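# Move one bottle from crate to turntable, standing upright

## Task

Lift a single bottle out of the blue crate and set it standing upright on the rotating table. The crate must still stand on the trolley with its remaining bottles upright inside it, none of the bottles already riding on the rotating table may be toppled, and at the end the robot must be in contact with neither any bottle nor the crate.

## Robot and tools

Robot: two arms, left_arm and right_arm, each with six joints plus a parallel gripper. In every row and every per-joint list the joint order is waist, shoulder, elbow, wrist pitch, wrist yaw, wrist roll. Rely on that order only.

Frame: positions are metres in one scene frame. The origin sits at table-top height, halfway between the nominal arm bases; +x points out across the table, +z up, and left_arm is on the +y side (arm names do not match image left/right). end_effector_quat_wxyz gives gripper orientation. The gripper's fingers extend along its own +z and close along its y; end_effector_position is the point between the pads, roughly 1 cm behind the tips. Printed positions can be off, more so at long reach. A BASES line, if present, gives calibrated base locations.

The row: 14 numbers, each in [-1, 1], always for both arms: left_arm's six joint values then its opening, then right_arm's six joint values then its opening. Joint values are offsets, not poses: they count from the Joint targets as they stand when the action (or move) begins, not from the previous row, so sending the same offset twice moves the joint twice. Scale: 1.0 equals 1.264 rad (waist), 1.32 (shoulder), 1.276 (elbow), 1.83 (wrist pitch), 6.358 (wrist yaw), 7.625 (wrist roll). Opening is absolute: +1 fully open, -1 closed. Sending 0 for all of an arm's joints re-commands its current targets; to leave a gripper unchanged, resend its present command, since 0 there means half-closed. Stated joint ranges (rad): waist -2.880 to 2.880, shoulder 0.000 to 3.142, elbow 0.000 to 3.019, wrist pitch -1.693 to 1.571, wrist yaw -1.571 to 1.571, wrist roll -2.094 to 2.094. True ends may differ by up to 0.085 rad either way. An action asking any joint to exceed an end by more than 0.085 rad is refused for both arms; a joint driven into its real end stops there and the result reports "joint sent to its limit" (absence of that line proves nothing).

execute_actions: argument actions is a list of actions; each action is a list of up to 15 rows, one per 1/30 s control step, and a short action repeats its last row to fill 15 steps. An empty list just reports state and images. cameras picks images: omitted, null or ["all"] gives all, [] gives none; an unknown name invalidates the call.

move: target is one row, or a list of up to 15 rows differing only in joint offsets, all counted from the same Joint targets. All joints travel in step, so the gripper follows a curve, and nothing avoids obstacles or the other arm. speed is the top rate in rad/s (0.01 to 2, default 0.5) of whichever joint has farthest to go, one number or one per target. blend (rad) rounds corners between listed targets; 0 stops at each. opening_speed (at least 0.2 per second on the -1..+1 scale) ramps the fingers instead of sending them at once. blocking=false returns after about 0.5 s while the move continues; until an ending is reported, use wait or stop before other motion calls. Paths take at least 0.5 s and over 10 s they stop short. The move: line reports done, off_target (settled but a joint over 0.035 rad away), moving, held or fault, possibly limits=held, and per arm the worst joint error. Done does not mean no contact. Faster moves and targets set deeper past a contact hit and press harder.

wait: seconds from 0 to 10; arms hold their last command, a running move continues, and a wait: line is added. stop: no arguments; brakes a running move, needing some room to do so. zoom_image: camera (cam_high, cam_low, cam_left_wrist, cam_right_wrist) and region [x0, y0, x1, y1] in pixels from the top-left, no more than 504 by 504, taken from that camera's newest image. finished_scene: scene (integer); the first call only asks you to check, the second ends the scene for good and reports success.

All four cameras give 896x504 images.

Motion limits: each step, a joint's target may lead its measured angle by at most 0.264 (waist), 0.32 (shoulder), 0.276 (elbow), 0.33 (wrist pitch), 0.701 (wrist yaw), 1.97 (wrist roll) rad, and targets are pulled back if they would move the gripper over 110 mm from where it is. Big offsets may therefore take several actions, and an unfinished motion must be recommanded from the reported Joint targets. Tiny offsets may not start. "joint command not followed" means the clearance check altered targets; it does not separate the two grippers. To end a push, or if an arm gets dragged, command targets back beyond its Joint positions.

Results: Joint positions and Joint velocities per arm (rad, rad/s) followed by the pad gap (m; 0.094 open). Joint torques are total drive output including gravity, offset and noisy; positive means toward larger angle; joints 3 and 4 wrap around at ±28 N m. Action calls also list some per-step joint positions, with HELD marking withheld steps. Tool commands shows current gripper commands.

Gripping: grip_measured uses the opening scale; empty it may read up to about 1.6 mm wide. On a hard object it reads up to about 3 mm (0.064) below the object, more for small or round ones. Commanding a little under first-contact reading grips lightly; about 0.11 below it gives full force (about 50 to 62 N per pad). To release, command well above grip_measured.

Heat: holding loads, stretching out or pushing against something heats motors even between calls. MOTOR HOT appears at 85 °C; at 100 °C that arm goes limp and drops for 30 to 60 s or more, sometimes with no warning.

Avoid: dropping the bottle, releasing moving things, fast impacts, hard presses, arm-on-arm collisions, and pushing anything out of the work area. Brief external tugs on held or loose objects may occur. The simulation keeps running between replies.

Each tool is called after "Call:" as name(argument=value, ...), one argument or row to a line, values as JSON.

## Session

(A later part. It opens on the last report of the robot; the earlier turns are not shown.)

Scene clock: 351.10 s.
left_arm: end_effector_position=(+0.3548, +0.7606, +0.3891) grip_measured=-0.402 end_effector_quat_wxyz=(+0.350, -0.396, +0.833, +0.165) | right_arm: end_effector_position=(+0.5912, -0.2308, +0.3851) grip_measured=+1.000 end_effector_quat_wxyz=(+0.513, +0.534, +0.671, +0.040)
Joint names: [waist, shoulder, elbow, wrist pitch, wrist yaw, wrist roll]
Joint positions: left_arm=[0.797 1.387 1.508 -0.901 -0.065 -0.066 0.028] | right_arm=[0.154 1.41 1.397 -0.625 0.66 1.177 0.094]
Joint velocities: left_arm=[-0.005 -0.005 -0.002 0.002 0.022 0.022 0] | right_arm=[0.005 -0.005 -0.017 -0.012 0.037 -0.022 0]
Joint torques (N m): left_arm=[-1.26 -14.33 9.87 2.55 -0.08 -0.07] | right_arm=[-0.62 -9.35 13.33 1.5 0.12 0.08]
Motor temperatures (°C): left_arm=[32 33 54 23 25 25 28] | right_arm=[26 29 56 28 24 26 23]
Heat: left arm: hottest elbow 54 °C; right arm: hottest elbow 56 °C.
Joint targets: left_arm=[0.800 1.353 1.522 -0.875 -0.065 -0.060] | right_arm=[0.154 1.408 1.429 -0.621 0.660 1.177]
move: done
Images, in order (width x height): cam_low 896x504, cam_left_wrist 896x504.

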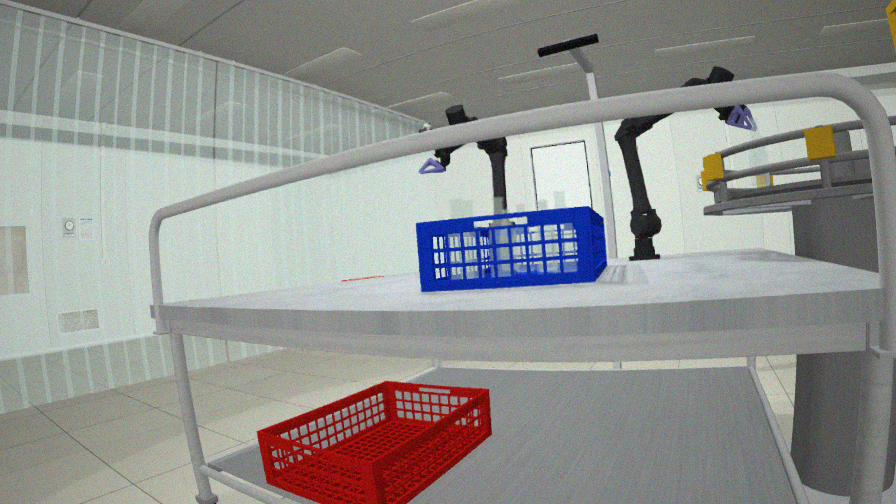

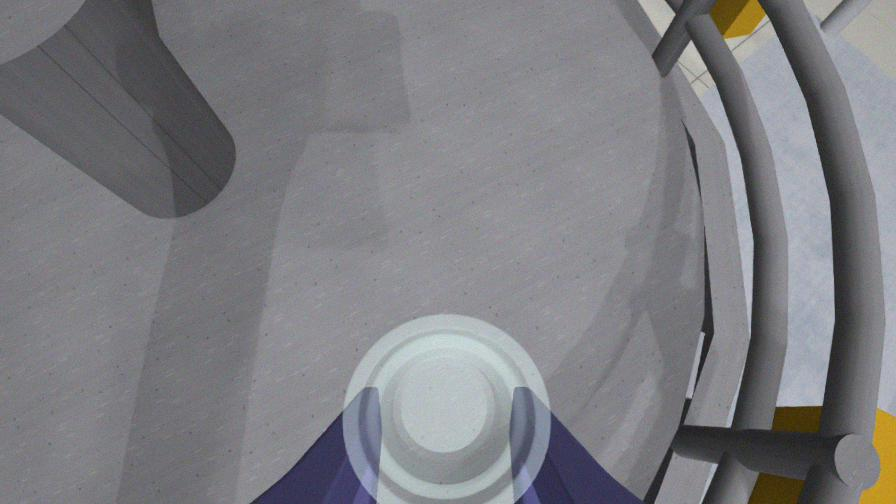

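Call:
move(
  target=[0, -0.0042, -0.0235, 0.0139, 0, 0, -0.53, 0, 0, 0, 0, 0, 0, 1],
  speed=0.06,
  cameras=["cam_left_wrist"],
)

Scene clock: 371.87 s.
left_arm: end_effector_position=(+0.3542, +0.7600, +0.3800) grip_measured=-0.402 end_effector_quat_wxyz=(+0.350, -0.396, +0.833, +0.165) | right_arm: end_effector_position=(+0.5912, -0.2308, +0.3851) grip_measured=+1.000 end_effector_quat_wxyz=(+0.513, +0.534, +0.671, +0.040)
Joint names: [waist, shoulder, elbow, wrist pitch, wrist yaw, wrist roll]
Joint positions: left_arm=[0.797 1.381 1.479 -0.875 -0.065 -0.066 0.028] | right_arm=[0.154 1.41 1.397 -0.625 0.66 1.177 0.094]
Joint velocities: left_arm=[-0.005 -0.015 0.002 -0.012 0.007 -0.007 0] | right_arm=[-0.005 -0.005 -0.022 0.017 -0.11 -0.066 0]
Joint torques (N m): left_arm=[-1.67 -14.39 9.84 2.71 -0.1 -0.06] | right_arm=[-0.56 -9.41 13.31 1.48 0.12 0.08]
Motor temperatures (°C): left_arm=[32 33 57 23 25 25 28] | right_arm=[26 29 57 27 24 26 23]
Heat: left arm: hottest elbow 57 °C; right arm: hottest elbow 57 °C.
Joint targets: left_arm=[0.800 1.348 1.493 -0.850 -0.065 -0.060] | right_arm=[0.154 1.408 1.429 -0.621 0.660 1.177]
move: done
Images, in order (width x height): cam_left_wrist 896x504.

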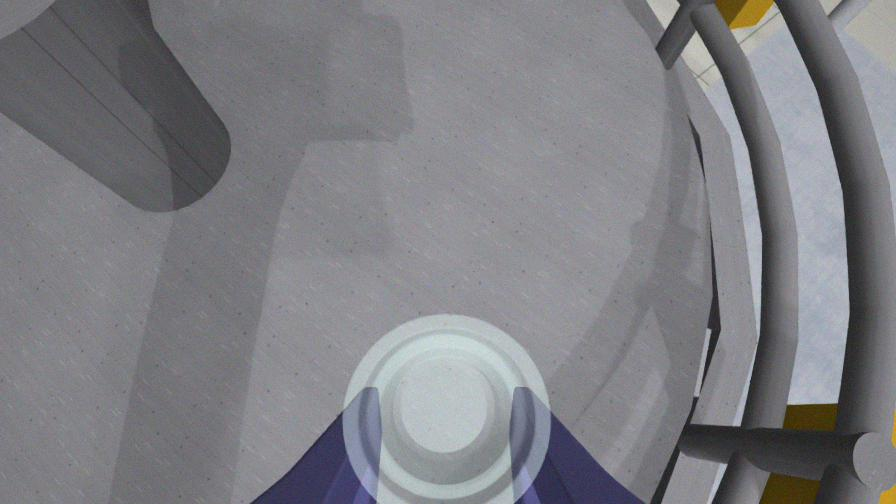

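Call:
move(
  target=[0, 0.0008, -0.0238, 0.016, 0, 0, -0.53, 0, 0, 0, 0, 0, 0, 1],
  speed=0.06,
  cameras=["cam_left_wrist"],
)

Scene clock: 387.57 s.
left_arm: end_effector_position=(+0.3552, +0.7609, +0.3723) grip_measured=-0.402 end_effector_quat_wxyz=(+0.355, -0.395, +0.831, +0.167) | right_arm: end_effector_position=(+0.5912, -0.2308, +0.3851) grip_measured=+1.000 end_effector_quat_wxyz=(+0.513, +0.534, +0.671, +0.040)
Joint names: [waist, shoulder, elbow, wrist pitch, wrist yaw, wrist roll]
Joint positions: left_arm=[0.797 1.378 1.45 -0.839 -0.064 -0.065 0.028] | right_arm=[0.154 1.41 1.397 -0.625 0.66 1.177 0.094]
Joint velocities: left_arm=[-0.005 -0.005 -0.022 0.002 -0.037 0.007 0.001] | right_arm=[-0.015 0.005 0.002 -0.002 0.066 0.095 0]
Joint torques (N m): left_arm=[-1.49 -14.33 9.95 2.41 -0.14 -0.1] | right_arm=[-0.62 -9.47 13.33 1.5 0.12 0.08]
Motor temperatures (°C): left_arm=[32 34 55 23 25 25 29] | right_arm=[26 29 57 27 24 26 23]
Heat: left arm: hottest elbow 55 °C; right arm: hottest elbow 57 °C.
Joint targets: left_arm=[0.800 1.349 1.462 -0.821 -0.065 -0.060] | right_arm=[0.154 1.408 1.429 -0.621 0.660 1.177]
move: done
Images, in order (width x height): cam_left_wrist 896x504.

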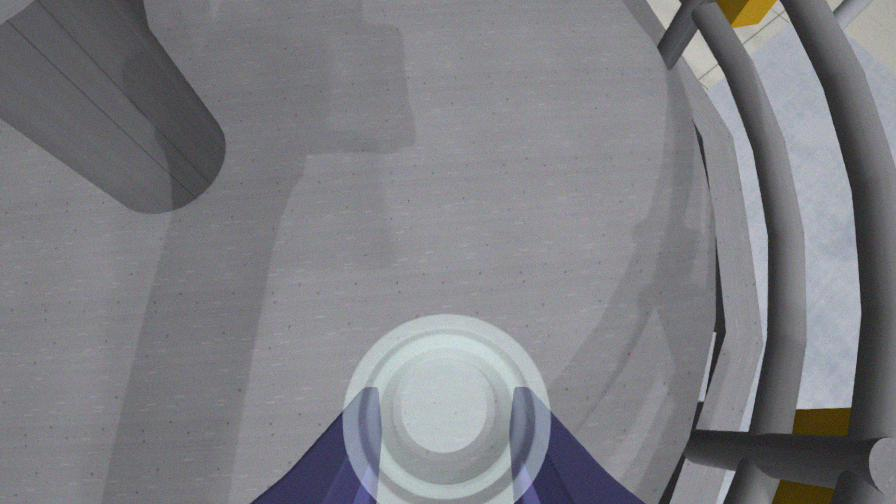

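Call:
move(
  target=[
    [0, 0.0023, 0.0094, -0.0054, 0, 0, 0.6, 0, 0, 0, 0, 0, 0, 1],
    [0, 0.0462, 0.2139, -0.1251, 0, 0, 0.6, 0, 0, 0, 0, 0, 0, 1],
    [0.1614, -0.0629, 0.3676, -0.1689, 0, 0, 0.6, 0, 0, 0, 0, 0, 0, 1],
  ],
  speed=[0.07, 1.0, 0.6],
  blend=[0, 0.05, 0],
  opening_speed=3,
  cameras=["cam_left_wrist", "cam_high"],
)

Scene clock: 407.37 s.
left_arm: end_effector_position=(+0.2191, +0.7657, +0.6244) grip_measured=+0.598 end_effector_quat_wxyz=(+0.448, -0.449, +0.729, +0.257) | right_arm: end_effector_position=(+0.5912, -0.2308, +0.3851) grip_measured=+1.000 end_effector_quat_wxyz=(+0.513, +0.534, +0.671, +0.040)
Joint names: [waist, shoulder, elbow, wrist pitch, wrist yaw, wrist roll]
Joint positions: left_arm=[1.002 1.259 1.897 -1.124 -0.064 -0.065 0.075] | right_arm=[0.154 1.41 1.397 -0.625 0.66 1.177 0.094]
Joint velocities: left_arm=[-0.005 -0.005 -0.002 -0.007 0.022 0.022 0] | right_arm=[0.005 -0.005 0.002 0.007 -0.066 -0.007 0]
Joint torques (N m): left_arm=[-1.49 -8.29 10.15 1.7 -0.11 -0.09] | right_arm=[-0.62 -9.41 13.33 1.51 0.12 0.08]
Motor temperatures (°C): left_arm=[32 34 55 23 25 25 29] | right_arm=[26 29 57 27 24 26 23]
Heat: left arm: hottest elbow 55 °C; right arm: hottest elbow 57 °C.
Joint targets: left_arm=[1.004 1.266 1.931 -1.130 -0.065 -0.060] | right_arm=[0.154 1.408 1.429 -0.621 0.660 1.177]
move: done
Images, in order (width x height): cam_high 896x504, cam_left_wrist 896x504.

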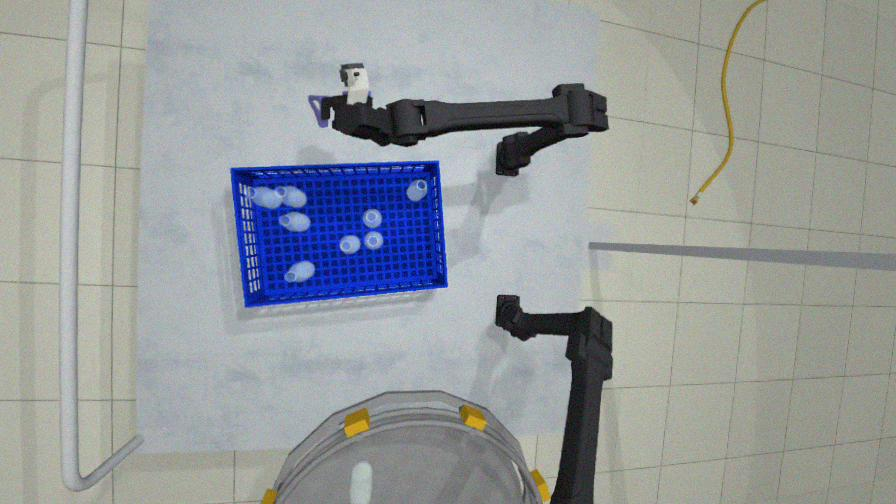

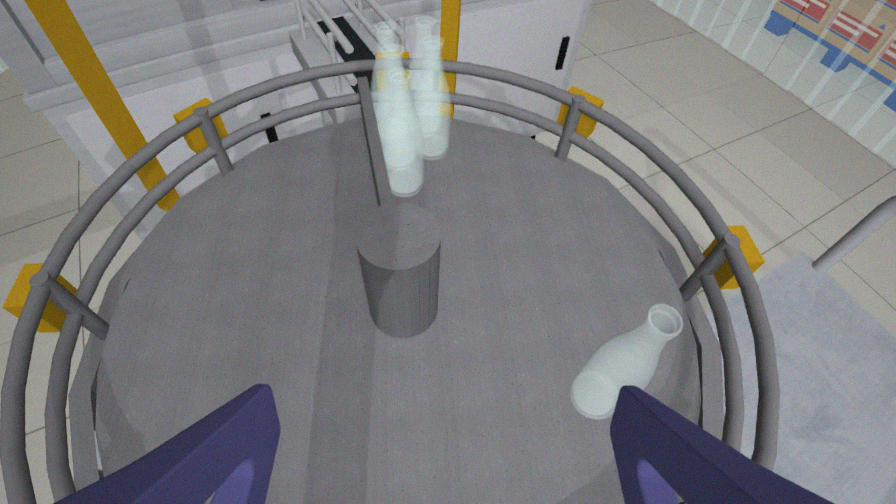

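Call:
wait(
  seconds=3,
  cameras=["cam_left_wrist"],
)

Scene clock: 413.00 s.
left_arm: end_effector_position=(+0.2191, +0.7657, +0.6244) grip_measured=+0.598 end_effector_quat_wxyz=(+0.448, -0.449, +0.729, +0.257) | right_arm: end_effector_position=(+0.5912, -0.2308, +0.3851) grip_measured=+1.000 end_effector_quat_wxyz=(+0.513, +0.534, +0.671, +0.040)
Joint names: [waist, shoulder, elbow, wrist pitch, wrist yaw, wrist roll]
Joint positions: left_arm=[1.002 1.259 1.897 -1.124 -0.064 -0.065 0.075] | right_arm=[0.154 1.41 1.397 -0.625 0.66 1.177 0.094]
Joint velocities: left_arm=[-0.005 -0.005 -0.022 -0.017 -0.037 -0.066 0] | right_arm=[-0.015 -0.005 -0.012 0.002 -0.007 0.037 0]
Joint torques (N m): left_arm=[-1.55 -8.18 10.07 1.63 -0.11 -0.04] | right_arm=[-0.62 -9.47 13.31 1.5 0.12 0.08]
Motor temperatures (°C): left_arm=[32 34 55 23 25 25 28] | right_arm=[26 29 57 27 24 26 23]
Heat: left arm: hottest elbow 55 °C; right arm: hottest elbow 57 °C.
Joint targets: left_arm=[1.004 1.266 1.931 -1.130 -0.065 -0.060] | right_arm=[0.154 1.408 1.429 -0.621 0.660 1.177]
Tool commands: left_gripper/opening=+0.6 right_gripper/opening=+1.0
wait: 3.00 s; at rest from the start
Images, in order (width x height): cam_left_wrist 896x504.

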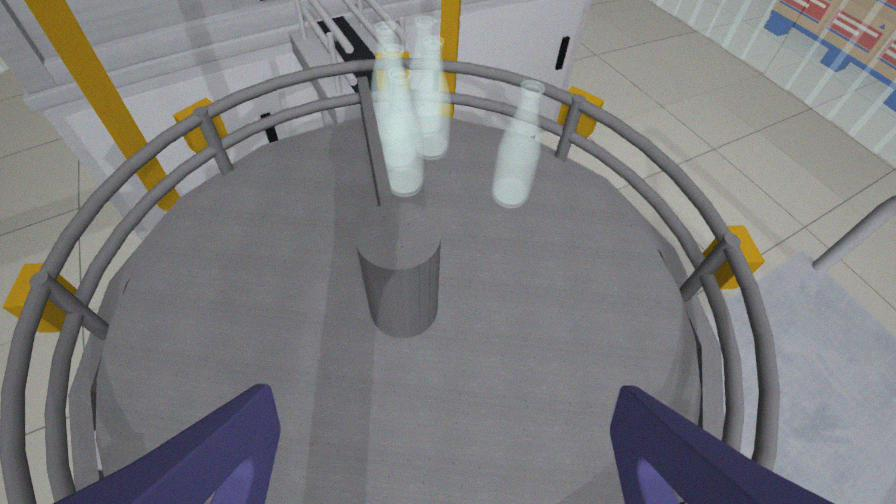

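Call:
wait(
  seconds=2,
  cameras=["cam_left_wrist", "cam_high"],
)

Scene clock: 416.33 s.
left_arm: end_effector_position=(+0.2191, +0.7657, +0.6244) grip_measured=+0.598 end_effector_quat_wxyz=(+0.448, -0.449, +0.729, +0.257) | right_arm: end_effector_position=(+0.5912, -0.2308, +0.3851) grip_measured=+1.000 end_effector_quat_wxyz=(+0.513, +0.534, +0.671, +0.040)
Joint names: [waist, shoulder, elbow, wrist pitch, wrist yaw, wrist roll]
Joint positions: left_arm=[1.002 1.259 1.897 -1.124 -0.064 -0.065 0.075] | right_arm=[0.154 1.41 1.397 -0.625 0.66 1.177 0.094]
Joint velocities: left_arm=[-0.015 0.005 -0.017 -0.007 0.051 0.022 0] | right_arm=[-0.005 -0.015 -0.002 -0.012 0.051 -0.022 0]
Joint torques (N m): left_arm=[-1.96 -7.94 10.03 1.39 -0.11 -0.04] | right_arm=[-0.62 -9.35 13.31 1.48 0.12 0.08]
Motor temperatures (°C): left_arm=[32 33 54 23 25 25 28] | right_arm=[26 29 58 27 24 26 23]
Heat: left arm: hottest elbow 54 °C; right arm: hottest elbow 58 °C.
Joint targets: left_arm=[1.004 1.266 1.931 -1.130 -0.065 -0.060] | right_arm=[0.154 1.408 1.429 -0.621 0.660 1.177]
Tool commands: left_gripper/opening=+0.6 right_gripper/opening=+1.0
wait: 2.00 s; at rest from the start
Images, in order (width x height): cam_high 896x504, cam_left_wrist 896x504.

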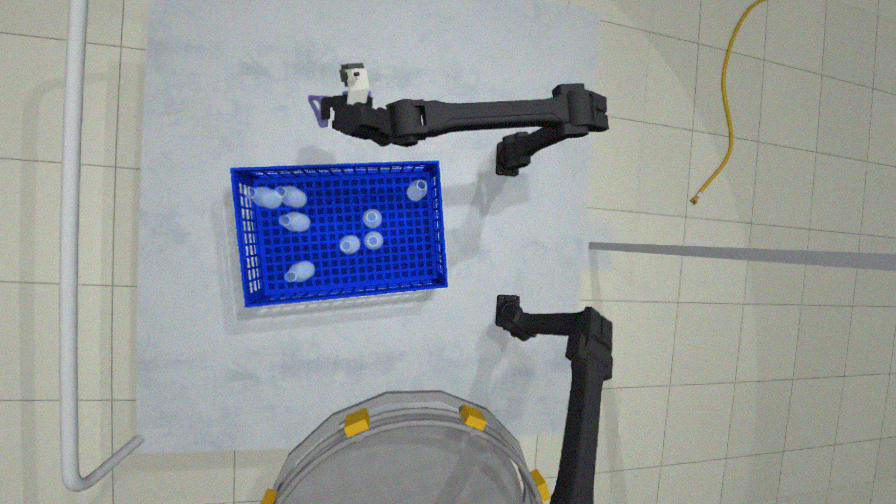

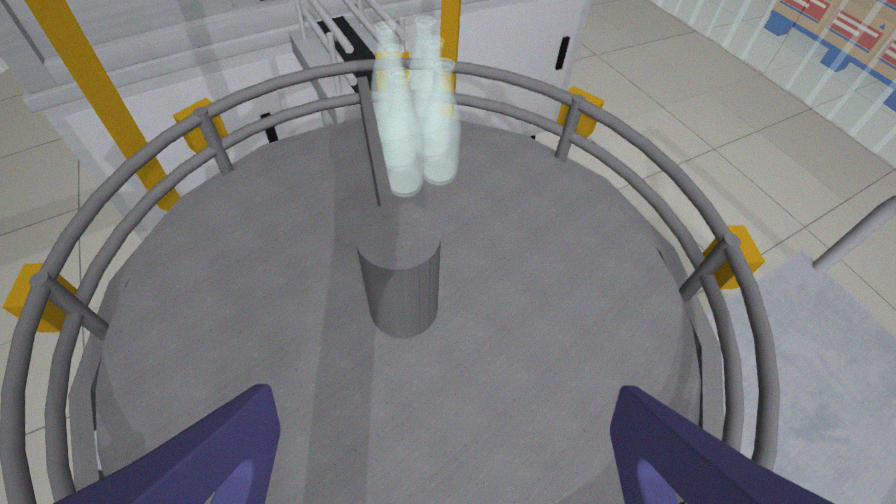

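Call:
zoom_image(
  camera="cam_left_wrist",
  region=[330, 0, 520, 210],
)

Call:
finished_scene(
  scene=2,
)

Scaled by 2.400 from the camera's 896x504 image, which has a finer 1280x720 frame.

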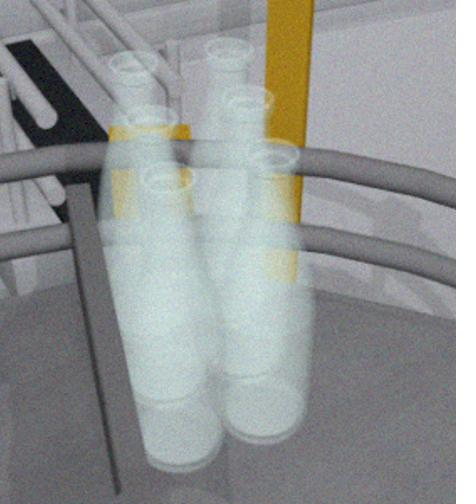

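This call ended nothing. Check each condition of the task against the scene as it is now, look again where you are not sure, and mend what is not met. Then call finished_scene again.

Call:
finished_scene(
  scene=2,
)

The scene is finished: the task was done.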